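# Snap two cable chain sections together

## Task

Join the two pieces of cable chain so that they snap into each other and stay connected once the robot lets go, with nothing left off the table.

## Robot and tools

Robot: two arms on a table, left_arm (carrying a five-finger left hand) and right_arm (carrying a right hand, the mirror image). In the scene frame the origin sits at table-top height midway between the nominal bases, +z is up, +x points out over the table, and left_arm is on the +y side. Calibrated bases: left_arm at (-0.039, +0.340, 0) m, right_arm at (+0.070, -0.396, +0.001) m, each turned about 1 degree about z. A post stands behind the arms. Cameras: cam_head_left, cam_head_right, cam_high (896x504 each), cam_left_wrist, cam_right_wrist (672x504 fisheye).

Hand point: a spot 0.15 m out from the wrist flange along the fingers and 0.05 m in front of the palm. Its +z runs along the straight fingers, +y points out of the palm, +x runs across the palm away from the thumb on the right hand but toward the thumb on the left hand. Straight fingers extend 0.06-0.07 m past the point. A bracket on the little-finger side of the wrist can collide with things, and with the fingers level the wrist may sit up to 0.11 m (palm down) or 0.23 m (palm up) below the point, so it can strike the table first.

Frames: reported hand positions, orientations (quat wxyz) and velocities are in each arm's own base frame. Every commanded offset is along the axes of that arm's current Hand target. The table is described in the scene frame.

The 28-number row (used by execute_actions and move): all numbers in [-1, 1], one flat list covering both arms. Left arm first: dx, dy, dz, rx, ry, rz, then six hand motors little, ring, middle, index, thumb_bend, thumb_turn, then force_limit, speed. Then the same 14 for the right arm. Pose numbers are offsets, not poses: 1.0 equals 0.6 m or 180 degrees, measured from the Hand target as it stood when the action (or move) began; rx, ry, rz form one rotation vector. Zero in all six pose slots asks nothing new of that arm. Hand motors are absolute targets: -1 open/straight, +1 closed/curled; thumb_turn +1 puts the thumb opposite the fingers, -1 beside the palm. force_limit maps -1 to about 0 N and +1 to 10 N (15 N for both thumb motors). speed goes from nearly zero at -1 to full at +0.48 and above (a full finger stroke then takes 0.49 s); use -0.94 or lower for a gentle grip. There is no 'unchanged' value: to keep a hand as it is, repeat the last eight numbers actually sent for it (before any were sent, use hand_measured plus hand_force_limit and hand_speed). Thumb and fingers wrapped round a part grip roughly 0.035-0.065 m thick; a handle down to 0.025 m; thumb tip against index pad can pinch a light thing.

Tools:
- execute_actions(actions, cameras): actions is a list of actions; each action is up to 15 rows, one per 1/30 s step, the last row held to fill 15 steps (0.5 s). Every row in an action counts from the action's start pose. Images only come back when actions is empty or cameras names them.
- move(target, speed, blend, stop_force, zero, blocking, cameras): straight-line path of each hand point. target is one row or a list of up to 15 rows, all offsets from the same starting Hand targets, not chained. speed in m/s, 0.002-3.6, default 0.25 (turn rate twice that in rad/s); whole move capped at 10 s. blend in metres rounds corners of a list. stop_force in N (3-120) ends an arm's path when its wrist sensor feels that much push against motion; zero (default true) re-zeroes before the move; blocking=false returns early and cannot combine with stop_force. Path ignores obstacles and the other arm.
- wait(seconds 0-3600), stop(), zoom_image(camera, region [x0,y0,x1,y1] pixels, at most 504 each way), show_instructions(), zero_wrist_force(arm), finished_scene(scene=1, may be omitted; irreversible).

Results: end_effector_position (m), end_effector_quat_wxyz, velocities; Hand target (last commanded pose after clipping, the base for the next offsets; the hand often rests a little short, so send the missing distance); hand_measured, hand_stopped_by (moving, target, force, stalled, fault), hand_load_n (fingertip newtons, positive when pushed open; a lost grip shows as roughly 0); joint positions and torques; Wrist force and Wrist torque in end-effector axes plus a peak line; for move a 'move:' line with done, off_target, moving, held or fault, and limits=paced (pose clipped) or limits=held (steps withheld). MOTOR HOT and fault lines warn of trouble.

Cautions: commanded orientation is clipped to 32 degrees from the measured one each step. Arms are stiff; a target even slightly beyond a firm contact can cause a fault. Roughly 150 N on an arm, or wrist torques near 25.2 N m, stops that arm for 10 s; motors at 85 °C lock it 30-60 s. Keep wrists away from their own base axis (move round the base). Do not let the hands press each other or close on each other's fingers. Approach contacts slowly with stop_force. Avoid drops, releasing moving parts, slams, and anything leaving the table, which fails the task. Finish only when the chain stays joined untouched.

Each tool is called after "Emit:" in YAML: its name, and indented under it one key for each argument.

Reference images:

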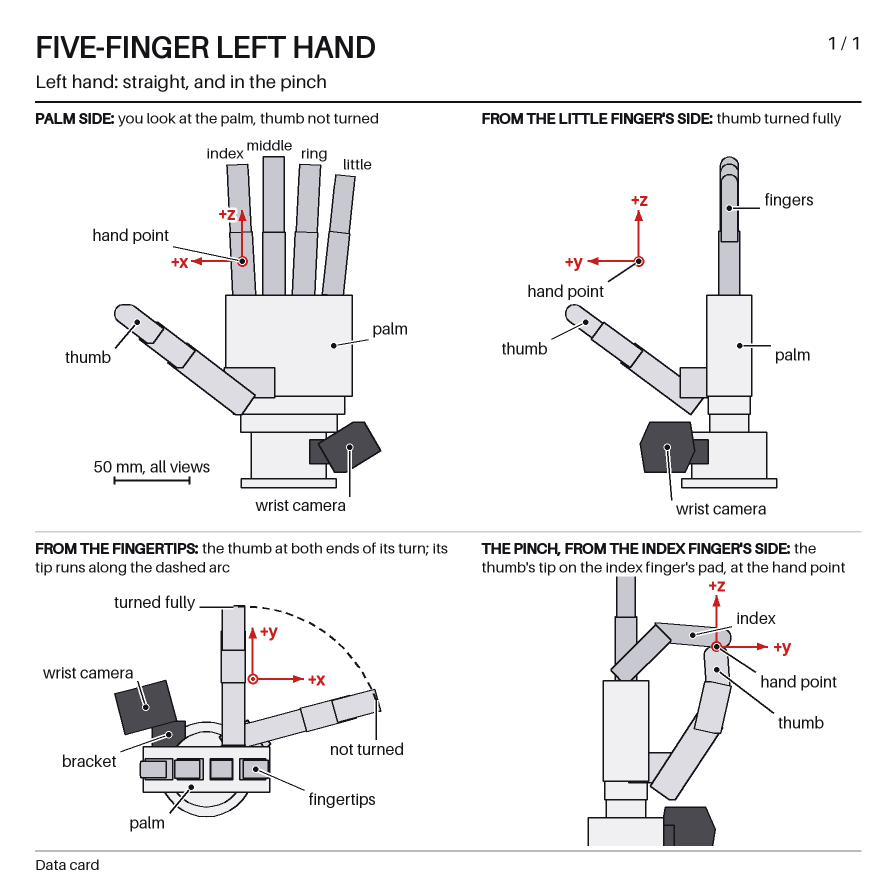

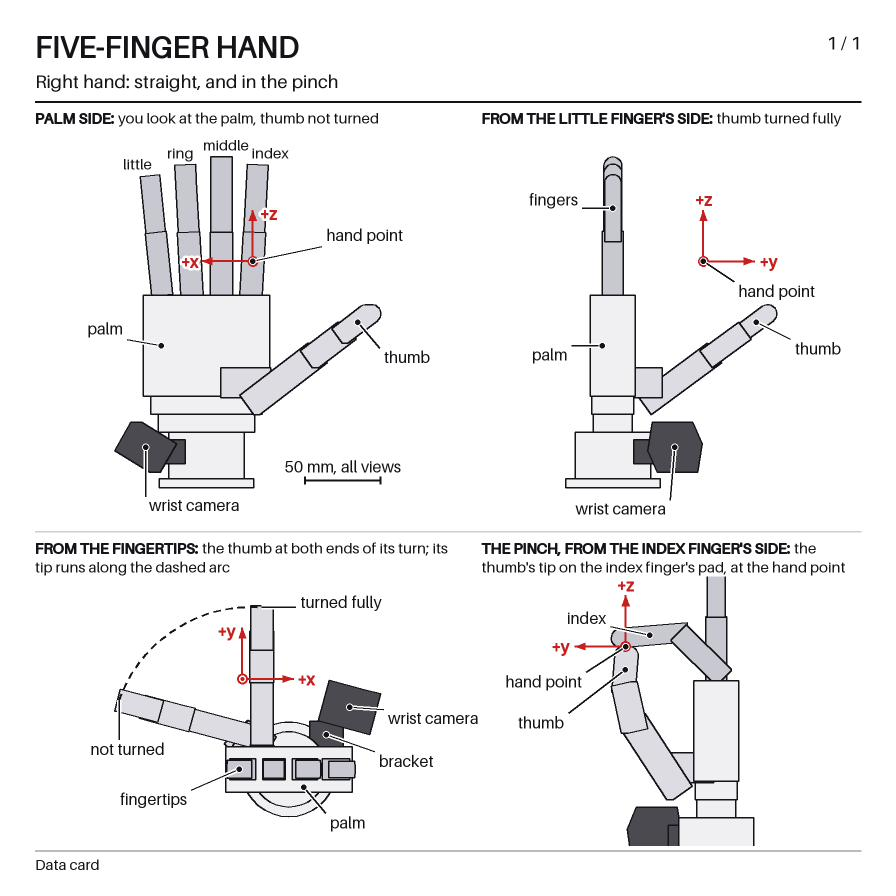

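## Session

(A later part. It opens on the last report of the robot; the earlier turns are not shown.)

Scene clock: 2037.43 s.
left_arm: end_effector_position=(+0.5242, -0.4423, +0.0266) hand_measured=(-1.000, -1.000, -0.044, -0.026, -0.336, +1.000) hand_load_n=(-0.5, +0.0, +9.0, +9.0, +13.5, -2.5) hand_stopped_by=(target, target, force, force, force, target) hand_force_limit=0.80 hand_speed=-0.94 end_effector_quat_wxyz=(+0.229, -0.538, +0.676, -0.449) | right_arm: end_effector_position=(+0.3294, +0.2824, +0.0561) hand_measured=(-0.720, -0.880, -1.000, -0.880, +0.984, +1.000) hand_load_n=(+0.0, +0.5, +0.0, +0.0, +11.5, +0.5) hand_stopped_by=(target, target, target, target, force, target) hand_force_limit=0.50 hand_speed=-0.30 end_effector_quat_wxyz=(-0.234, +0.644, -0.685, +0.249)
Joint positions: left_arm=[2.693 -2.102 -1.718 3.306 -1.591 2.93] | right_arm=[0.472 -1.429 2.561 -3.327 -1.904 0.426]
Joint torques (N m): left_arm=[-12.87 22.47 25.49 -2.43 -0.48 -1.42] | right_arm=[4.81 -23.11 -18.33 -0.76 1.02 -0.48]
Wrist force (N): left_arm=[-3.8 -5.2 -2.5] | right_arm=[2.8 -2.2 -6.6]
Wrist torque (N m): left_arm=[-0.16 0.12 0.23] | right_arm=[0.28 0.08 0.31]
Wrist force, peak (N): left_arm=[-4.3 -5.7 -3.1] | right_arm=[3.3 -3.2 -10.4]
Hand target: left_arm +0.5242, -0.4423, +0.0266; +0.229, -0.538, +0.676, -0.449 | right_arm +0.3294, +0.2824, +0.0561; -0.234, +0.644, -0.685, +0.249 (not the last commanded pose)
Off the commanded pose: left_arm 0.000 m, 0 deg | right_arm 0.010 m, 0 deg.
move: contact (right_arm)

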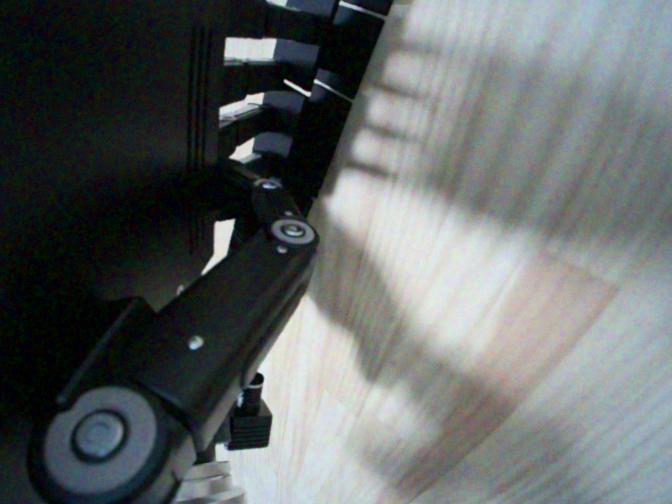

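Emit:
wait:
  seconds: 0
  cameras: ["cam_high"]

Emit:
zoom_image:
  camera: "cam_high"
  region: [540, 275, 620, 325]

Emit:
zoom_image:
  camera: "cam_high"
  region: [410, 215, 450, 255]

Scene clock: 2165.87 s.
left_arm: end_effector_position=(+0.5242, -0.4423, +0.0266) hand_measured=(-1.000, -1.000, -0.044, -0.026, -0.336, +1.000) hand_load_n=(+0.0, +0.0, +9.0, +9.5, +13.5, -2.0) hand_stopped_by=(target, target, force, force, force, target) hand_force_limit=0.80 hand_speed=-0.94 end_effector_quat_wxyz=(+0.229, -0.538, +0.676, -0.449) | right_arm: end_effector_position=(+0.3294, +0.2824, +0.0561) hand_measured=(-0.720, -0.880, -1.000, -0.880, +0.984, +1.000) hand_load_n=(+0.0, +0.0, +0.0, +0.0, +11.5, +0.5) hand_stopped_by=(target, target, target, target, force, target) hand_force_limit=0.50 hand_speed=-0.30 end_effector_quat_wxyz=(-0.234, +0.644, -0.685, +0.249)
Joint positions: left_arm=[2.693 -2.102 -1.718 3.306 -1.591 2.93] | right_arm=[0.472 -1.429 2.561 -3.327 -1.904 0.426]
Joint torques (N m): left_arm=[-12.79 22.26 25.97 -2.31 -0.64 -1.4] | right_arm=[4.87 -22.95 -17.54 -1.79 1 -0.39]
Wrist force (N): left_arm=[-4.0 -5.0 -3.1] | right_arm=[2.8 -2.2 -6.3]
Wrist torque (N m): left_arm=[-0.09 0.14 0.21] | right_arm=[0.25 0.09 0.30]
Wrist force, peak (N): left_arm=[-4.1 -5.6 -3.0] | right_arm=[2.8 -2.5 -7.0]
Hand target: left_arm +0.5242, -0.4423, +0.0266; +0.229, -0.538, +0.676, -0.449 | right_arm +0.3294, +0.2824, +0.0561; -0.234, +0.644, -0.685, +0.249 (not the last commanded pose)
Off the commanded pose: left_arm 0.000 m, 0 deg | right_arm 0.010 m, 0 deg.

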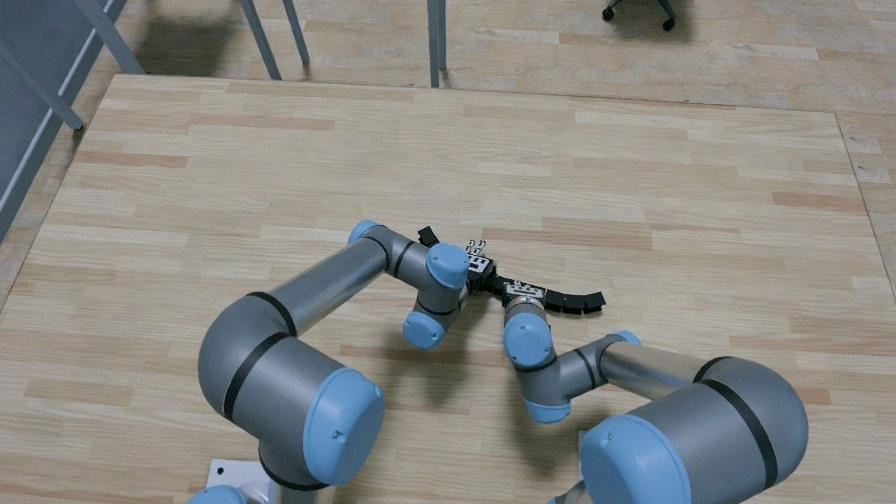

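Scaled by 6.300 from the camera's image (finer frame: 1280x720).

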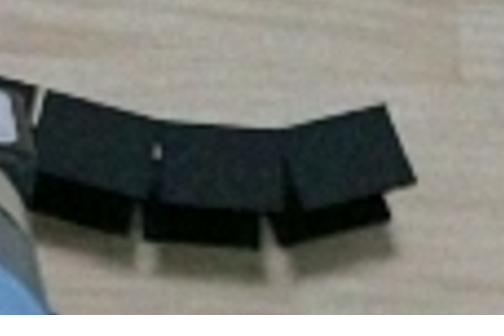

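Scaled by 12.600 from the camera's image (finer frame: 1280x720).

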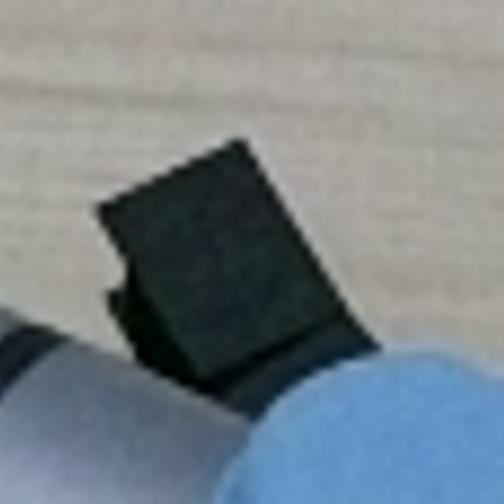

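Emit:
move:
  target:
    - [0,0,0,0,0,0,-1,-1,0.3,0.3,-0.1,1,0.8,-0.94,0,-0.0643,-0.0768,0,0,0,-0.72,-0.88,-1,-0.88,1,1,0.5,-0.3]
    - [0,0,0,0,0,0,-1,-1,0.3,0.3,-0.1,1,0.8,-0.94,0.3125,-0.1257,-0.0252,0,0,0,-0.72,-0.88,-1,-0.88,1,1,0.5,-0.3]
  speed: [0.05,0.12]
  blend: 0.01
  cameras: ["cam_high","cam_right_wrist"]

Emit:
zoom_image:
  camera: "cam_high"
  region: [460, 240, 640, 345]

Emit:
zoom_image:
  camera: "cam_high"
  region: [482, 264, 522, 304]

Scene clock: 2238.63 s.
left_arm: end_effector_position=(+0.5242, -0.4423, +0.0266) hand_measured=(-1.000, -1.000, -0.044, -0.026, -0.336, +1.000) hand_load_n=(+0.0, +0.0, +9.0, +9.5, +13.5, -2.0) hand_stopped_by=(target, target, force, force, force, target) hand_force_limit=0.80 hand_speed=-0.94 end_effector_quat_wxyz=(+0.229, -0.538, +0.676, -0.449) | right_arm: end_effector_position=(+0.3659, +0.0924, +0.1161) hand_measured=(-0.720, -0.880, -1.000, -0.880, +0.984, +1.000) hand_load_n=(+0.0, +0.0, +0.0, +0.0, +11.5, +0.0) hand_stopped_by=(target, target, target, target, force, target) hand_force_limit=0.50 hand_speed=-0.30 end_effector_quat_wxyz=(-0.234, +0.644, -0.685, +0.249)
Joint positions: left_arm=[2.693 -2.102 -1.718 3.306 -1.591 2.93] | right_arm=[-0.272 -1.867 2.682 -3.073 -1.436 -0.162]
Joint torques (N m): left_arm=[0.82 23.09 25.37 -2.22 -0.34 -1.46] | right_arm=[-15.03 -11.81 -9.83 -1.73 1.37 -1.67]
Wrist force (N): left_arm=[-2.7 -4.7 -1.9] | right_arm=[0.4 -0.2 0.7]
Wrist torque (N m): left_arm=[-0.15 0.07 0.23] | right_arm=[-0.07 -0.09 0.23]
Wrist force, peak (N): left_arm=[-4.2 -5.5 -3.0] | right_arm=[3.0 -2.4 -6.9]
Hand target: left_arm +0.5242, -0.4423, +0.0266; +0.229, -0.538, +0.676, -0.449 | right_arm +0.3659, +0.0923, +0.1161; -0.234, +0.644, -0.685, +0.249
Off the commanded pose: left_arm 0.000 m, 0 deg | right_arm 0.000 m, 0 deg.
move: done

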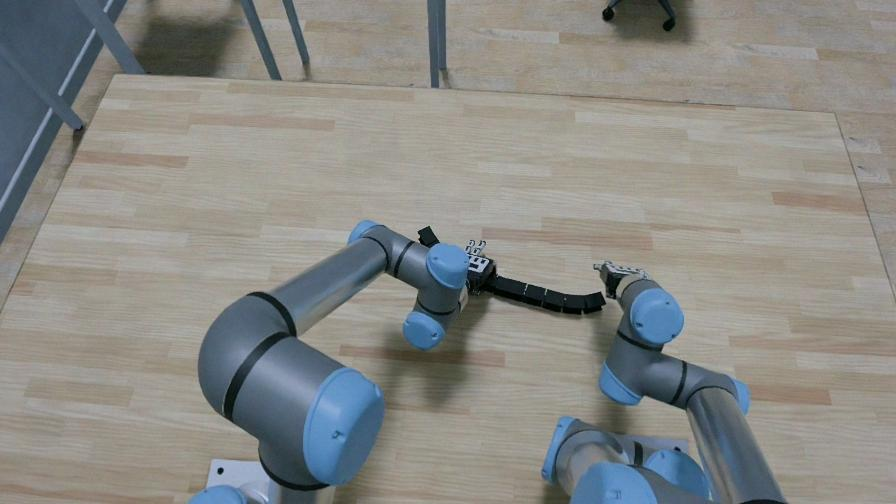

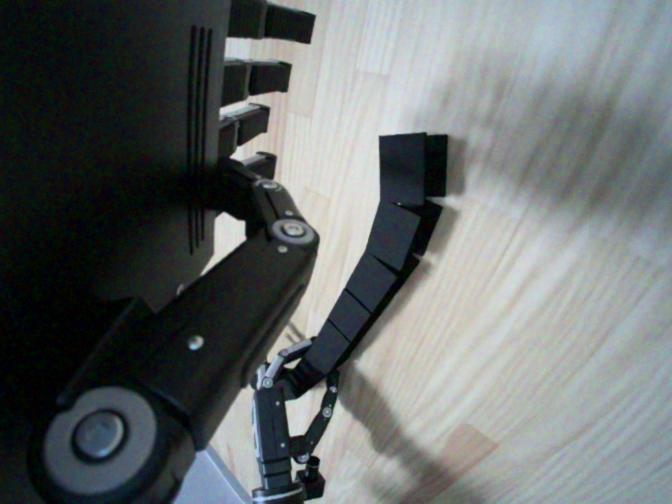

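Scaled by 2.800 from the camera's image (finer frame: 1280x720).

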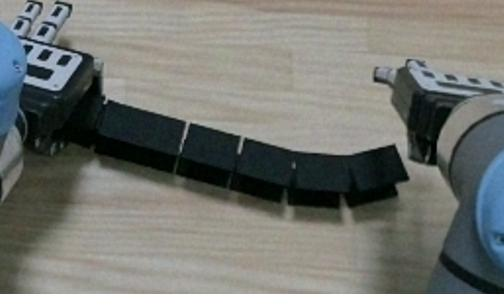

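Scaled by 12.600 from the camera's image (finer frame: 1280x720).

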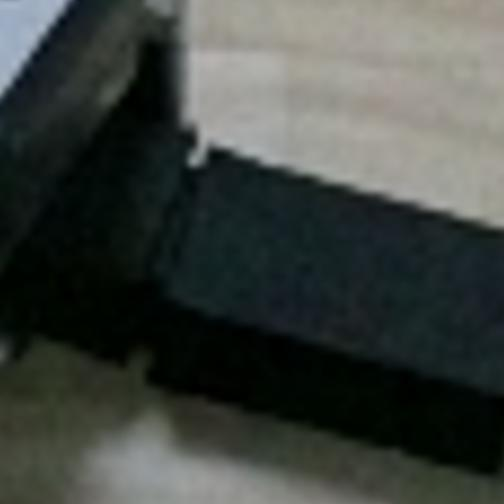

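Emit:
zoom_image:
  camera: "cam_high"
  region: [508, 270, 548, 310]

Emit:
zoom_image:
  camera: "cam_high"
  region: [484, 266, 504, 286]

Emit:
zoom_image:
  camera: "cam_right_wrist"
  region: [250, 280, 400, 430]

Scaled by 12.600 from the camera's image (finer frame: 1280x720).

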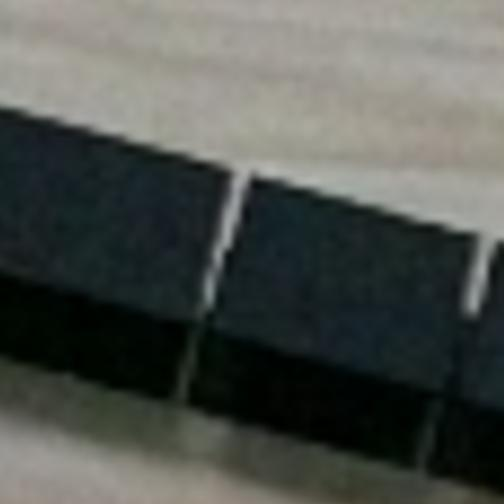

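Scaled by 25.200 from the camera's image (finer frame: 1280x720).

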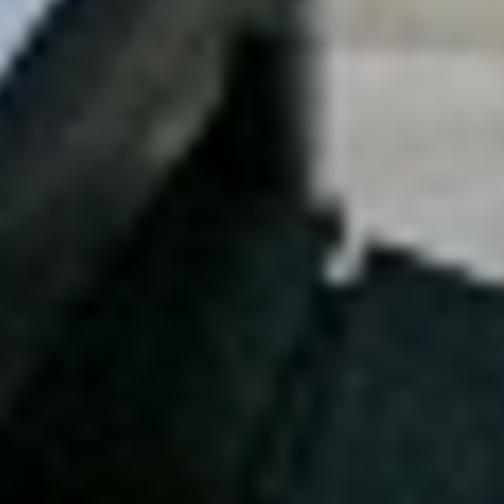

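Scaled by 3.360 from the camera's image (finer frame: 960x720).

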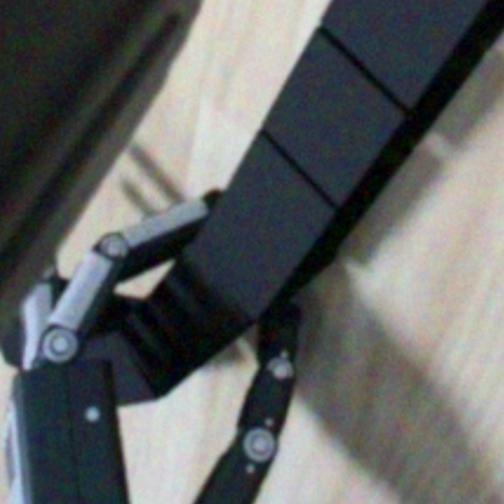

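Emit:
zoom_image:
  camera: "cam_right_wrist"
  region: [265, 335, 345, 415]

Scaled by 6.300 from the camera's image (finer frame: 960x720).

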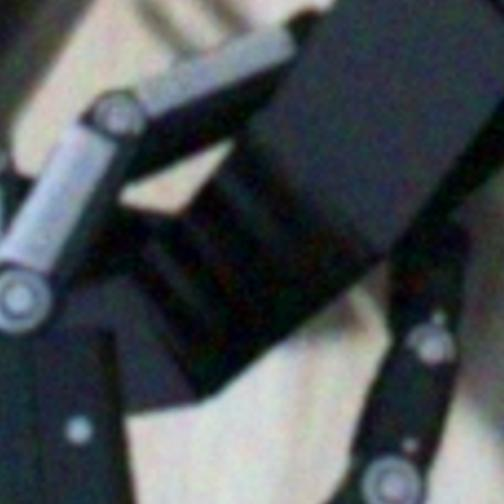

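Emit:
move:
  target: [-0.0131,-0.002,-0.0012,0,0,0,-1,-1,0.3,0.3,-0.1,1,0.8,-0.94,0,0,0,0,0,0,-0.72,-0.88,-1,-0.88,1,1,0.5,-0.3]
  speed: 0.01
  stop_force: 20
  cameras: ["cam_high","cam_right_wrist"]

Emit:
zoom_image:
  camera: "cam_high"
  region: [484, 266, 504, 286]

Emit:
zoom_image:
  camera: "cam_high"
  region: [508, 270, 548, 310]

Emit:
zoom_image:
  camera: "cam_right_wrist"
  region: [265, 335, 345, 415]

Scene clock: 2276.60 s.
left_arm: end_effector_position=(+0.5267, -0.4347, +0.0266) hand_measured=(-1.000, -1.000, -0.044, -0.026, -0.336, +1.000) hand_load_n=(+0.0, +0.0, +8.5, +10.0, +13.5, +0.0) hand_stopped_by=(target, target, force, force, force, target) hand_force_limit=0.80 hand_speed=-0.94 end_effector_quat_wxyz=(+0.229, -0.538, +0.676, -0.449) | right_arm: end_effector_position=(+0.3659, +0.0923, +0.1161) hand_measured=(-0.720, -0.880, -1.000, -0.880, +0.984, +1.000) hand_load_n=(+0.0, +0.0, +0.0, +0.0, +11.5, +0.5) hand_stopped_by=(target, target, target, target, force, target) hand_force_limit=0.50 hand_speed=-0.30 end_effector_quat_wxyz=(-0.234, +0.644, -0.685, +0.249)
Joint positions: left_arm=[2.71 -2.096 -1.728 3.31 -1.576 2.938] | right_arm=[-0.273 -1.867 2.682 -3.072 -1.436 -0.163]
Joint torques (N m): left_arm=[10.54 46.87 2.34 1.18 1.72 1.52] | right_arm=[-14.61 -12.37 -9.8 -1.69 1.59 -1.64]
Wrist force (N): left_arm=[3.5 -4.1 -2.1] | right_arm=[0.3 -0.4 1.0]
Wrist torque (N m): left_arm=[-0.05 0.03 0.07] | right_arm=[-0.12 -0.07 0.21]
Wrist force, peak (N): left_arm=[5.4 -7.5 -4.1] | right_arm=[0.7 -0.5 1.2]
Hand target: left_arm +0.5267, -0.4347, +0.0266; +0.229, -0.538, +0.676, -0.449 | right_arm +0.3659, +0.0923, +0.1161; -0.234, +0.644, -0.685, +0.249
Off the commanded pose: left_arm 0.000 m, 0 deg | right_arm 0.000 m, 0 deg.
move: done

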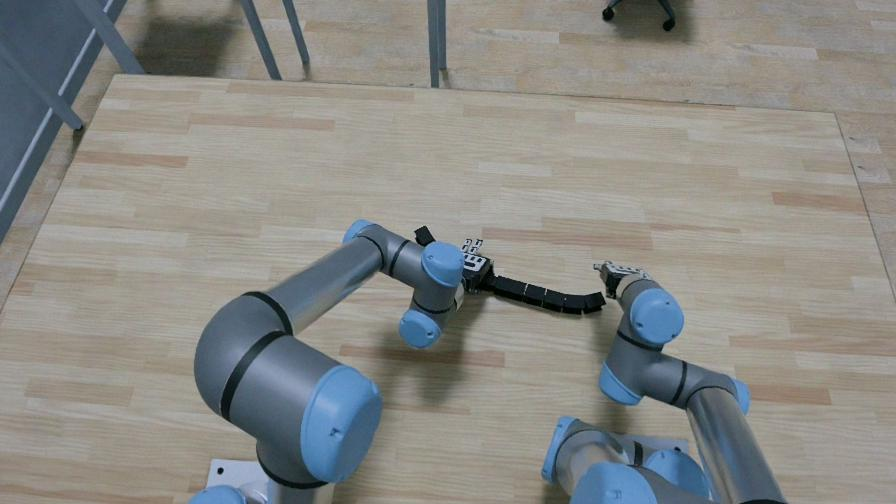

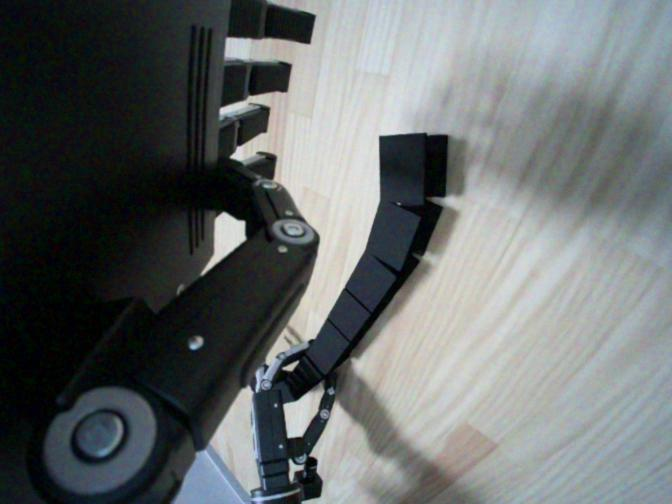

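Scaled by 25.200 from the camera's image (finer frame: 1280x720).

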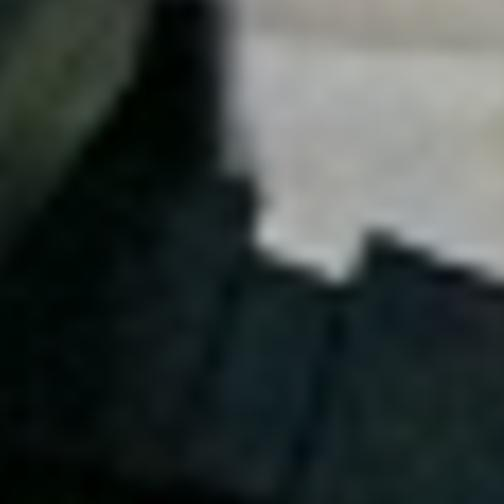

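Scaled by 12.600 from the camera's image (finer frame: 1280x720).

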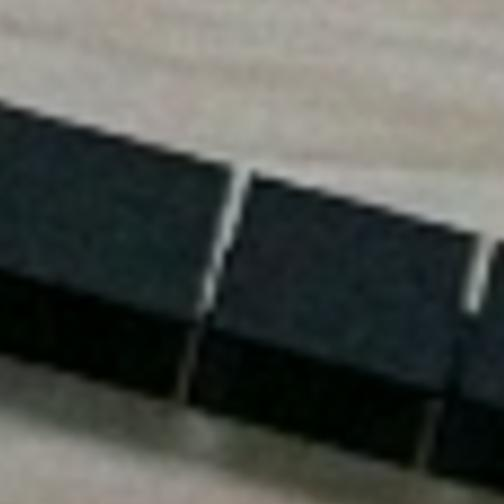

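Scaled by 6.300 from the camera's image (finer frame: 960x720).

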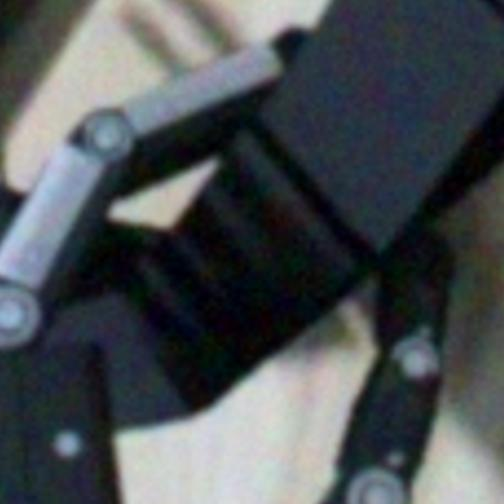

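Emit:
move:
  target:
    - [0,0,0,0,0,0,-1,-1,0.3,0.3,-0.1,1,0.8,-0.94,0,0.0536,0.064,0,0,0,-0.72,-0.88,-1,-0.88,1,1,0.5,-0.3]
  speed: 0.08
  cameras: ["cam_high","cam_right_wrist","cam_head_right"]

Emit:
zoom_image:
  camera: "cam_high"
  region: [560, 240, 660, 330]

Emit:
zoom_image:
  camera: "cam_head_right"
  region: [560, 370, 660, 450]

Scene clock: 2294.40 s.
left_arm: end_effector_position=(+0.5267, -0.4347, +0.0266) hand_measured=(-1.000, -1.000, -0.044, -0.026, -0.336, +1.000) hand_load_n=(+0.0, +0.0, +9.0, +10.0, +13.5, +0.0) hand_stopped_by=(target, target, force, force, force, target) hand_force_limit=0.80 hand_speed=-0.94 end_effector_quat_wxyz=(+0.229, -0.538, +0.676, -0.449) | right_arm: end_effector_position=(+0.3659, +0.0923, +0.0661) hand_measured=(-0.720, -0.880, -1.000, -0.880, +0.984, +1.000) hand_load_n=(+0.0, +0.0, +0.0, +0.0, +11.5, +1.0) hand_stopped_by=(target, target, target, target, force, target) hand_force_limit=0.50 hand_speed=-0.30 end_effector_quat_wxyz=(-0.234, +0.644, -0.685, +0.249)
Joint positions: left_arm=[2.71 -2.096 -1.728 3.31 -1.576 2.938] | right_arm=[-0.273 -1.63 2.752 -3.378 -1.436 -0.163]
Joint torques (N m): left_arm=[12.3 46.6 1.99 1.2 1.72 1.53] | right_arm=[12.54 -0.36 -5.38 -4.36 -0.88 1.63]
Wrist force (N): left_arm=[3.9 -4.5 -3.0] | right_arm=[0.4 -0.7 0.7]
Wrist torque (N m): left_arm=[-0.05 0.00 0.07] | right_arm=[-0.12 -0.09 0.03]
Wrist force, peak (N): left_arm=[4.0 -4.6 -3.1] | right_arm=[0.6 -0.6 1.2]
Hand target: left_arm +0.5267, -0.4347, +0.0266; +0.229, -0.538, +0.676, -0.449 | right_arm +0.3659, +0.0923, +0.0660; -0.234, +0.644, -0.685, +0.249
Off the commanded pose: left_arm 0.000 m, 0 deg | right_arm 0.000 m, 0 deg.
move: done
Images, in order (width x height): cam_head_right 896x504, cam_high 896x504, cam_right_wrist 672x504.

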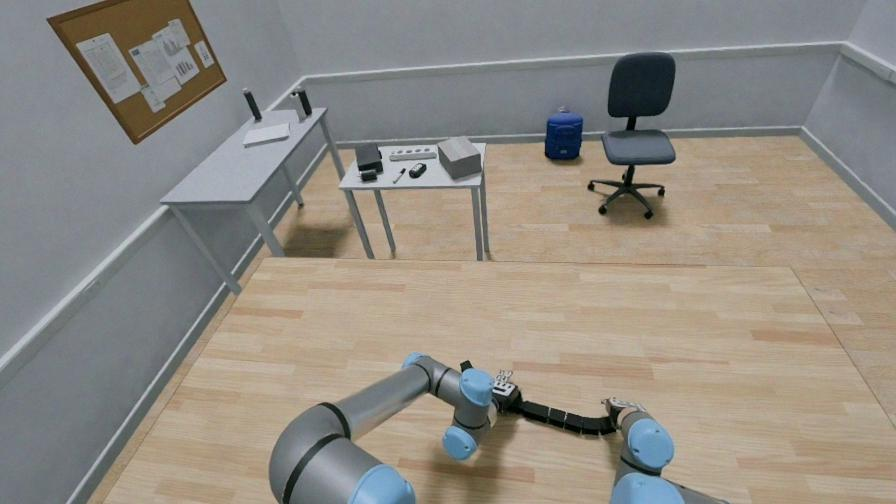

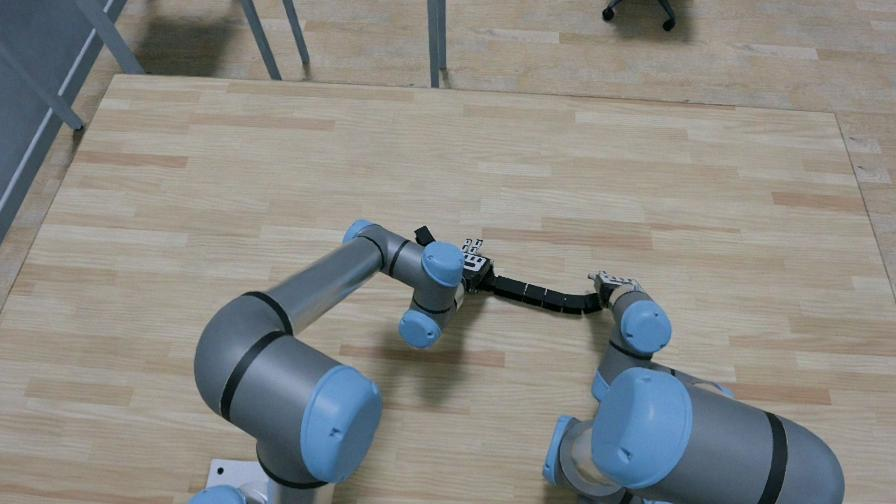

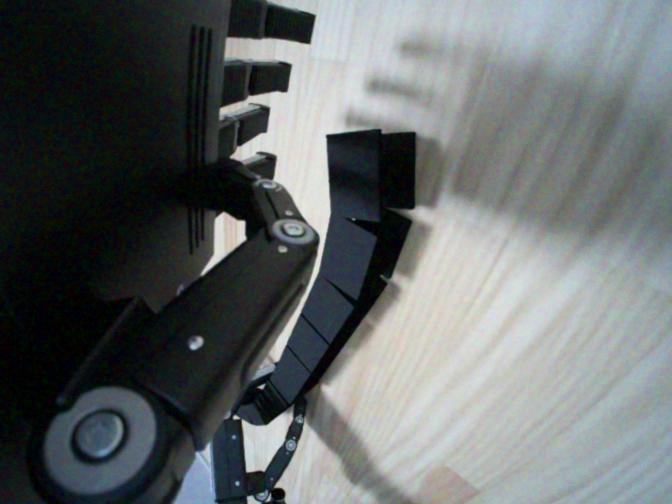

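Scaled by 5.040 from the camera's image (finer frame: 1280x720).

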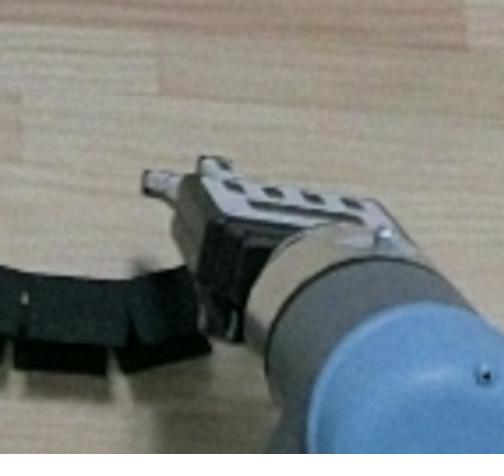

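Scaled by 5.040 from the camera's image (finer frame: 1280x720).

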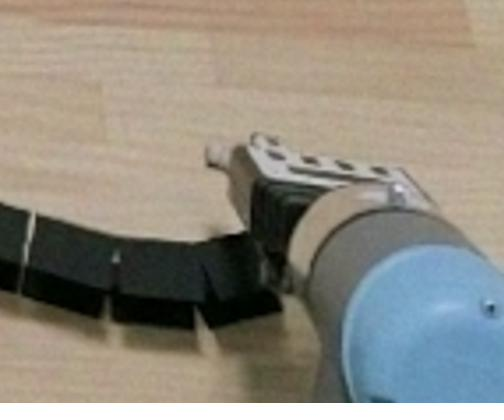

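Emit:
move:
  target:
    - [0,0,0,0,0,0,-1,-1,0.3,0.3,-0.1,1,0.8,-0.94,-0.0333,-0.0153,0.0128,0,0,0,-0.72,-0.88,-1,-0.88,1,1,0.5,-0.3]
    - [0,0,0,0,0,0,-1,-1,0.3,0.3,-0.1,1,0.8,-0.94,-0.0333,0.0254,0.0615,0,0,0,-0.72,-0.88,-1,-0.88,1,1,0.5,-0.3]
  speed: [0.06,0.02]
  stop_force: 6
  cameras: ["cam_high","cam_right_wrist"]

Scene clock: 2309.57 s.
left_arm: end_effector_position=(+0.5267, -0.4347, +0.0266) hand_measured=(-1.000, -1.000, -0.044, -0.026, -0.336, +1.000) hand_load_n=(+0.0, +0.0, +8.5, +10.0, +13.5, +0.0) hand_stopped_by=(target, target, force, force, force, target) hand_force_limit=0.80 hand_speed=-0.94 end_effector_quat_wxyz=(+0.229, -0.538, +0.676, -0.449) | right_arm: end_effector_position=(+0.3791, +0.1115, +0.0280) hand_measured=(-0.720, -0.880, -1.000, -0.880, +0.984, +1.000) hand_load_n=(+0.0, +0.0, +0.0, +0.0, +11.5, +1.0) hand_stopped_by=(target, target, target, target, force, target) hand_force_limit=0.50 hand_speed=-0.30 end_effector_quat_wxyz=(-0.234, +0.644, -0.685, +0.249)
Joint positions: left_arm=[2.71 -2.096 -1.728 3.31 -1.576 2.938] | right_arm=[-0.179 -1.366 2.731 -3.63 -1.495 -0.09]
Joint torques (N m): left_arm=[11.25 46.53 2.31 1.2 1.64 1.38] | right_arm=[11.13 -6.45 -0.14 -4.37 1.01 1.58]
Wrist force (N): left_arm=[3.8 -4.2 -2.7] | right_arm=[0.5 -0.3 0.7]
Wrist torque (N m): left_arm=[0.00 0.03 0.06] | right_arm=[-0.06 -0.08 0.06]
Wrist force, peak (N): left_arm=[3.9 -4.5 -3.1] | right_arm=[0.4 -1.0 0.9]
Hand target: left_arm +0.5267, -0.4347, +0.0266; +0.229, -0.538, +0.676, -0.449 | right_arm +0.3791, +0.1115, +0.0280; -0.234, +0.644, -0.685, +0.249
Off the commanded pose: left_arm 0.000 m, 0 deg | right_arm 0.000 m, 0 deg.
move: done

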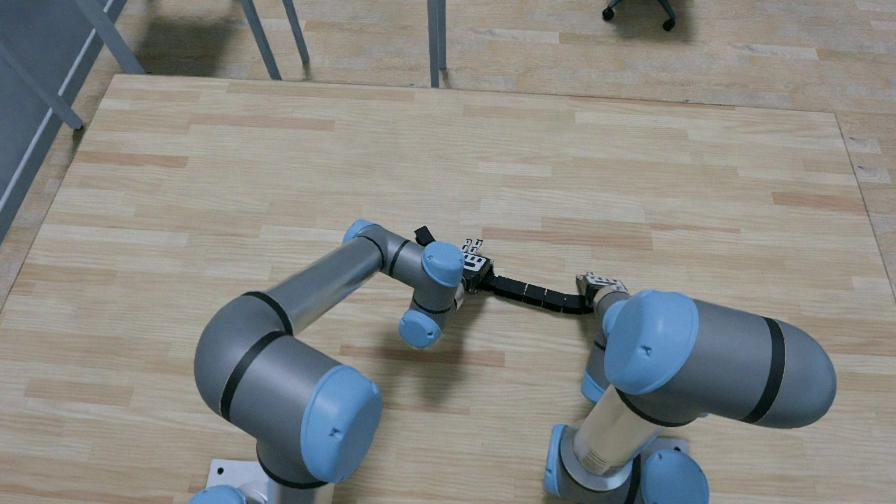

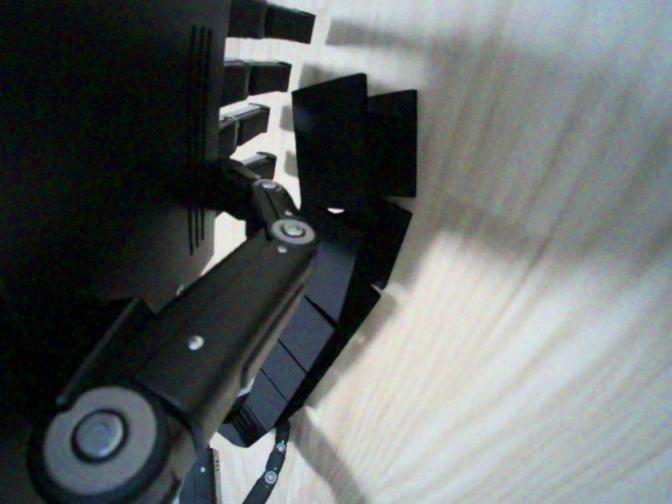

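Emit:
move:
  target: [0,0,0,0,0,0,-1,-1,0.3,0.3,-0.1,1,0.8,-0.94,-0.016,0.0689,-0.0577,0,0,0,-0.72,-0.88,-1,-0.88,1,1,0.5,-0.3]
  speed: 0.02
  stop_force: 5
  cameras: ["cam_high","cam_right_wrist"]

Emit:
zoom_image:
  camera: "cam_high"
  region: [460, 240, 640, 345]

Scene clock: 2323.63 s.
left_arm: end_effector_position=(+0.5268, -0.4347, +0.0266) hand_measured=(-1.000, -1.000, -0.044, -0.026, -0.336, +1.000) hand_load_n=(+0.0, +0.0, +8.5, +10.0, +13.5, +0.0) hand_stopped_by=(target, target, force, force, force, target) hand_force_limit=0.80 hand_speed=-0.94 end_effector_quat_wxyz=(+0.229, -0.538, +0.676, -0.449) | right_arm: end_effector_position=(+0.3393, +0.1212, +0.0279) hand_measured=(-0.720, -0.880, -1.000, -0.880, +0.984, +1.000) hand_load_n=(+0.5, +0.5, +0.0, +0.0, +11.5, +0.5) hand_stopped_by=(target, target, target, target, force, target) hand_force_limit=0.50 hand_speed=-0.30 end_effector_quat_wxyz=(-0.234, +0.644, -0.685, +0.249)
Joint positions: left_arm=[2.71 -2.096 -1.728 3.31 -1.576 2.938] | right_arm=[-0.168 -1.413 2.829 -3.682 -1.503 -0.081]
Joint torques (N m): left_arm=[9.28 46.68 2.27 1.11 1.75 1.37] | right_arm=[12.46 -20.21 1.57 -4.35 -1.15 1.68]
Wrist force (N): left_arm=[2.9 -4.1 -2.3] | right_arm=[0.5 -0.9 0.8]
Wrist torque (N m): left_arm=[-0.05 0.04 0.06] | right_arm=[-0.07 -0.09 0.02]
Wrist force, peak (N): left_arm=[3.9 -4.6 -3.1] | right_arm=[0.6 -1.4 1.3]
Hand target: left_arm +0.5267, -0.4347, +0.0266; +0.229, -0.538, +0.676, -0.449 | right_arm +0.3393, +0.1212, +0.0279; -0.234, +0.644, -0.685, +0.249 (not the last commanded pose)
Off the commanded pose: left_arm 0.000 m, 0 deg | right_arm 0.014 m, 0 deg.
move: held (right_arm; a check stopped the path); limits=held
pose unreachable (right arm): on one or more control steps of this call, first in action 0 (counted from 0), this arm could not follow its commanded pose, so it was not sent that pose on those steps. It may still have moved: this result reports where it is.
cause: moving toward the commanded pose would bring two parts of the arm too close to each other (joints 3 (elbow) and 4 (wrist 1) lie between them).

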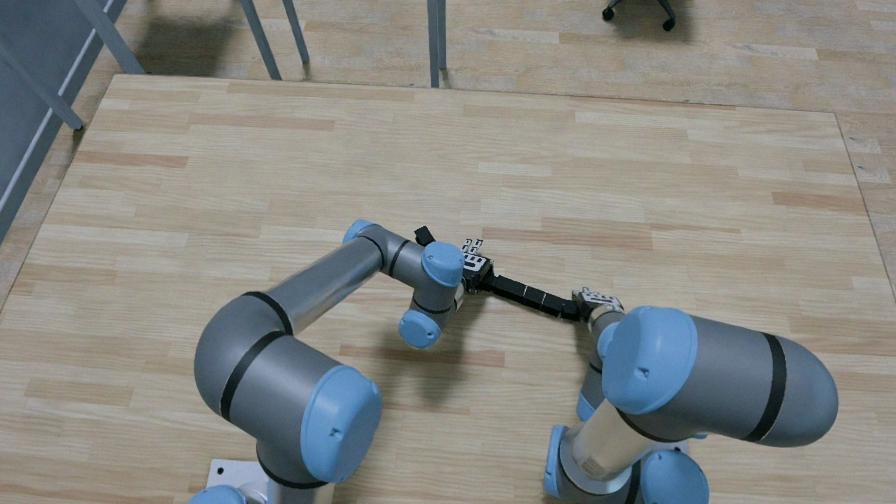

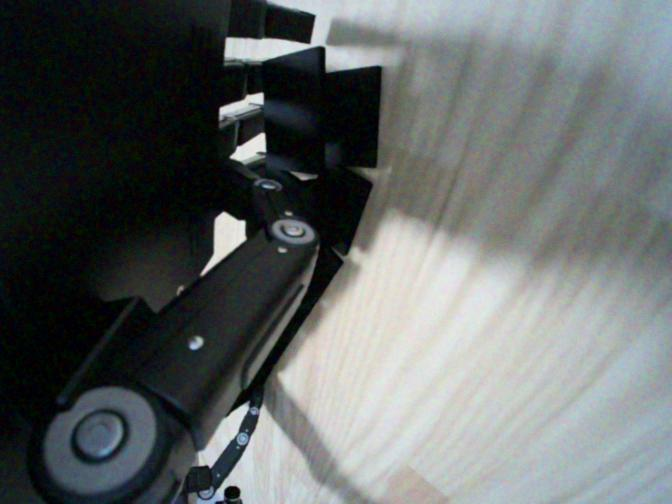

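Scaled by 2.800 from the camera's image (finer frame: 1280x720).

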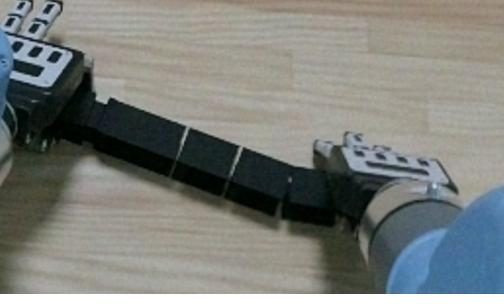

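Emit:
move:
  target:
    - [0,0,0,0,0,0,-1,-1,0.3,0.3,-0.1,1,0.8,-0.94,0,-0.1414,-0.169,0,0,0,-0.72,-0.88,-1,-0.88,1,1,0.5,-0.3]
    - [0,0,0,0,0,0,-1,-1,0.3,0.3,-0.1,1,0.8,-0.94,0.0686,-0.1856,-0.132,-0.1587,0.1973,0.5428,-0.72,-0.88,-1,-0.88,1,1,0.5,-0.3]
  speed: [0.1,0.25]
  cameras: ["all"]

Scene clock: 2359.97 s.
left_arm: end_effector_position=(+0.5268, -0.4347, +0.0266) hand_measured=(-1.000, -1.000, -0.044, -0.026, -0.336, +1.000) hand_load_n=(+0.0, +0.0, +8.5, +10.0, +13.5, +0.0) hand_stopped_by=(target, target, force, force, force, target) hand_force_limit=0.80 hand_speed=-0.94 end_effector_quat_wxyz=(+0.229, -0.538, +0.676, -0.449) | right_arm: end_effector_position=(+0.3713, +0.0780, +0.1601) hand_measured=(-0.720, -0.880, -1.000, -0.880, +0.984, +1.000) hand_load_n=(+0.0, +0.0, +0.0, +0.0, +11.5, +0.5) hand_stopped_by=(target, target, target, target, force, target) hand_force_limit=0.50 hand_speed=-0.30 end_effector_quat_wxyz=(+0.000, +0.138, +0.990, +0.000)
Joint positions: left_arm=[2.71 -2.096 -1.728 3.31 -1.576 2.938] | right_arm=[-0.333 -1.975 2.348 -1.944 -1.571 1.515]
Joint torques (N m): left_arm=[-4.55 44.62 2.44 0.93 1.69 1.29] | right_arm=[-14.98 4.92 -29.14 -1.02 1.42 1.67]
Wrist force (N): left_arm=[3.2 -4.4 -2.7] | right_arm=[0.2 -0.9 1.1]
Wrist torque (N m): left_arm=[-0.04 0.04 0.06] | right_arm=[-0.26 -0.11 -0.19]
Wrist force, peak (N): left_arm=[3.4 -4.8 -3.1] | right_arm=[0.3 -1.3 1.4]
Hand target: left_arm +0.5267, -0.4347, +0.0266; +0.229, -0.538, +0.676, -0.449 | right_arm +0.3713, +0.0780, +0.1601; +0.000, +0.138, +0.990, +0.000
Off the commanded pose: left_arm 0.000 m, 0 deg | right_arm 0.000 m, 0 deg.
move: done

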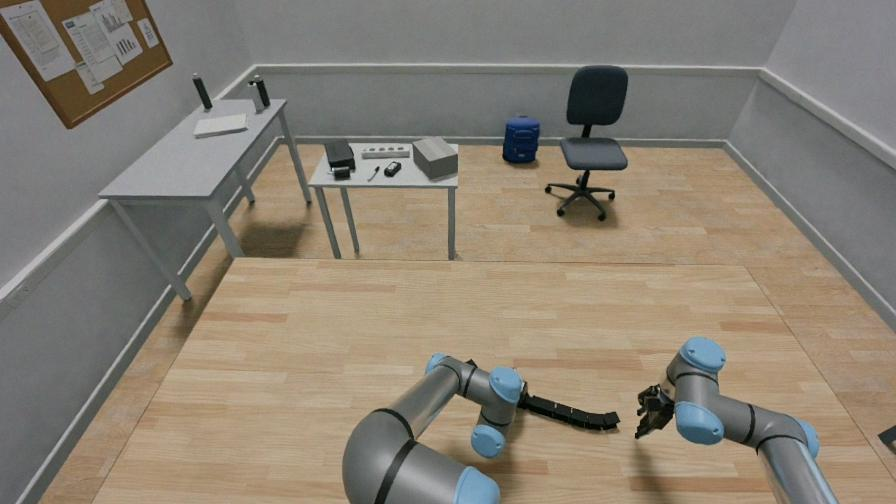

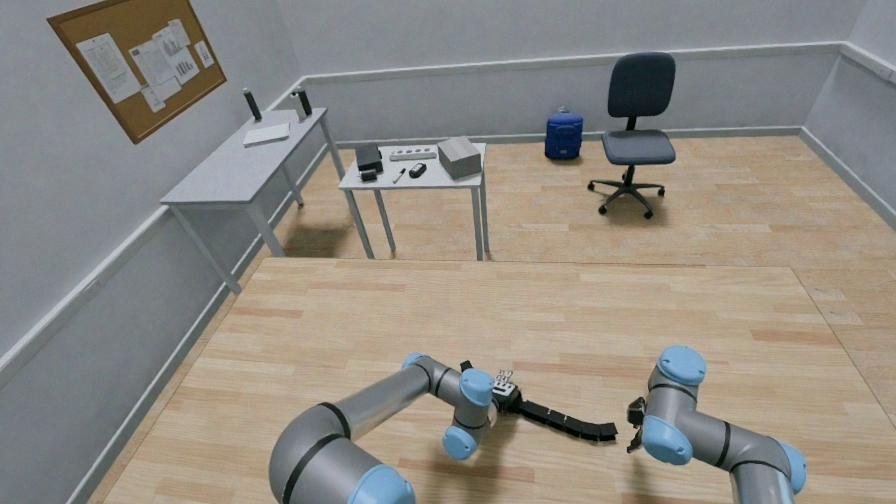

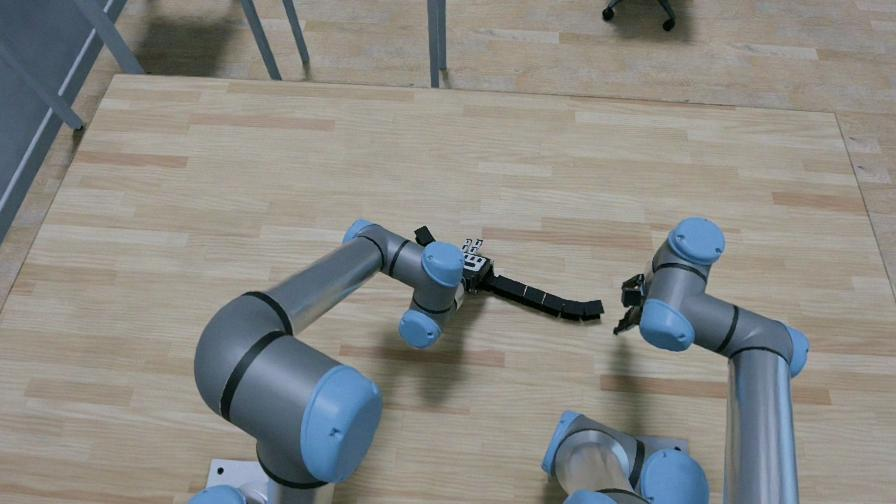

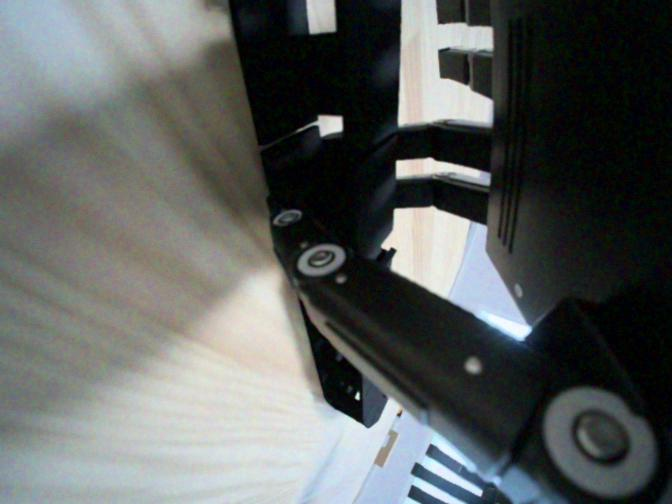

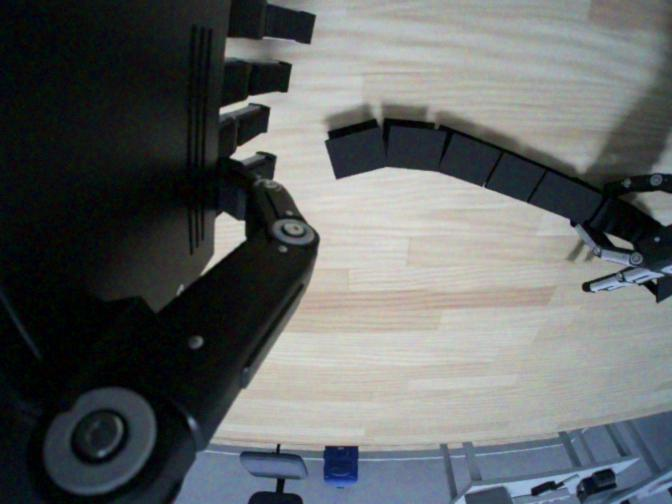

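Emit:
zoom_image:
  camera: "cam_high"
  region: [480, 260, 640, 350]

Scaled by 3.150 from the camera's image (finer frame: 1280x720).

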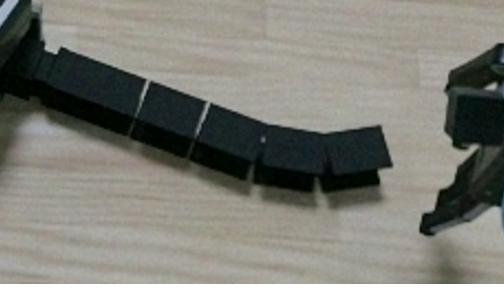

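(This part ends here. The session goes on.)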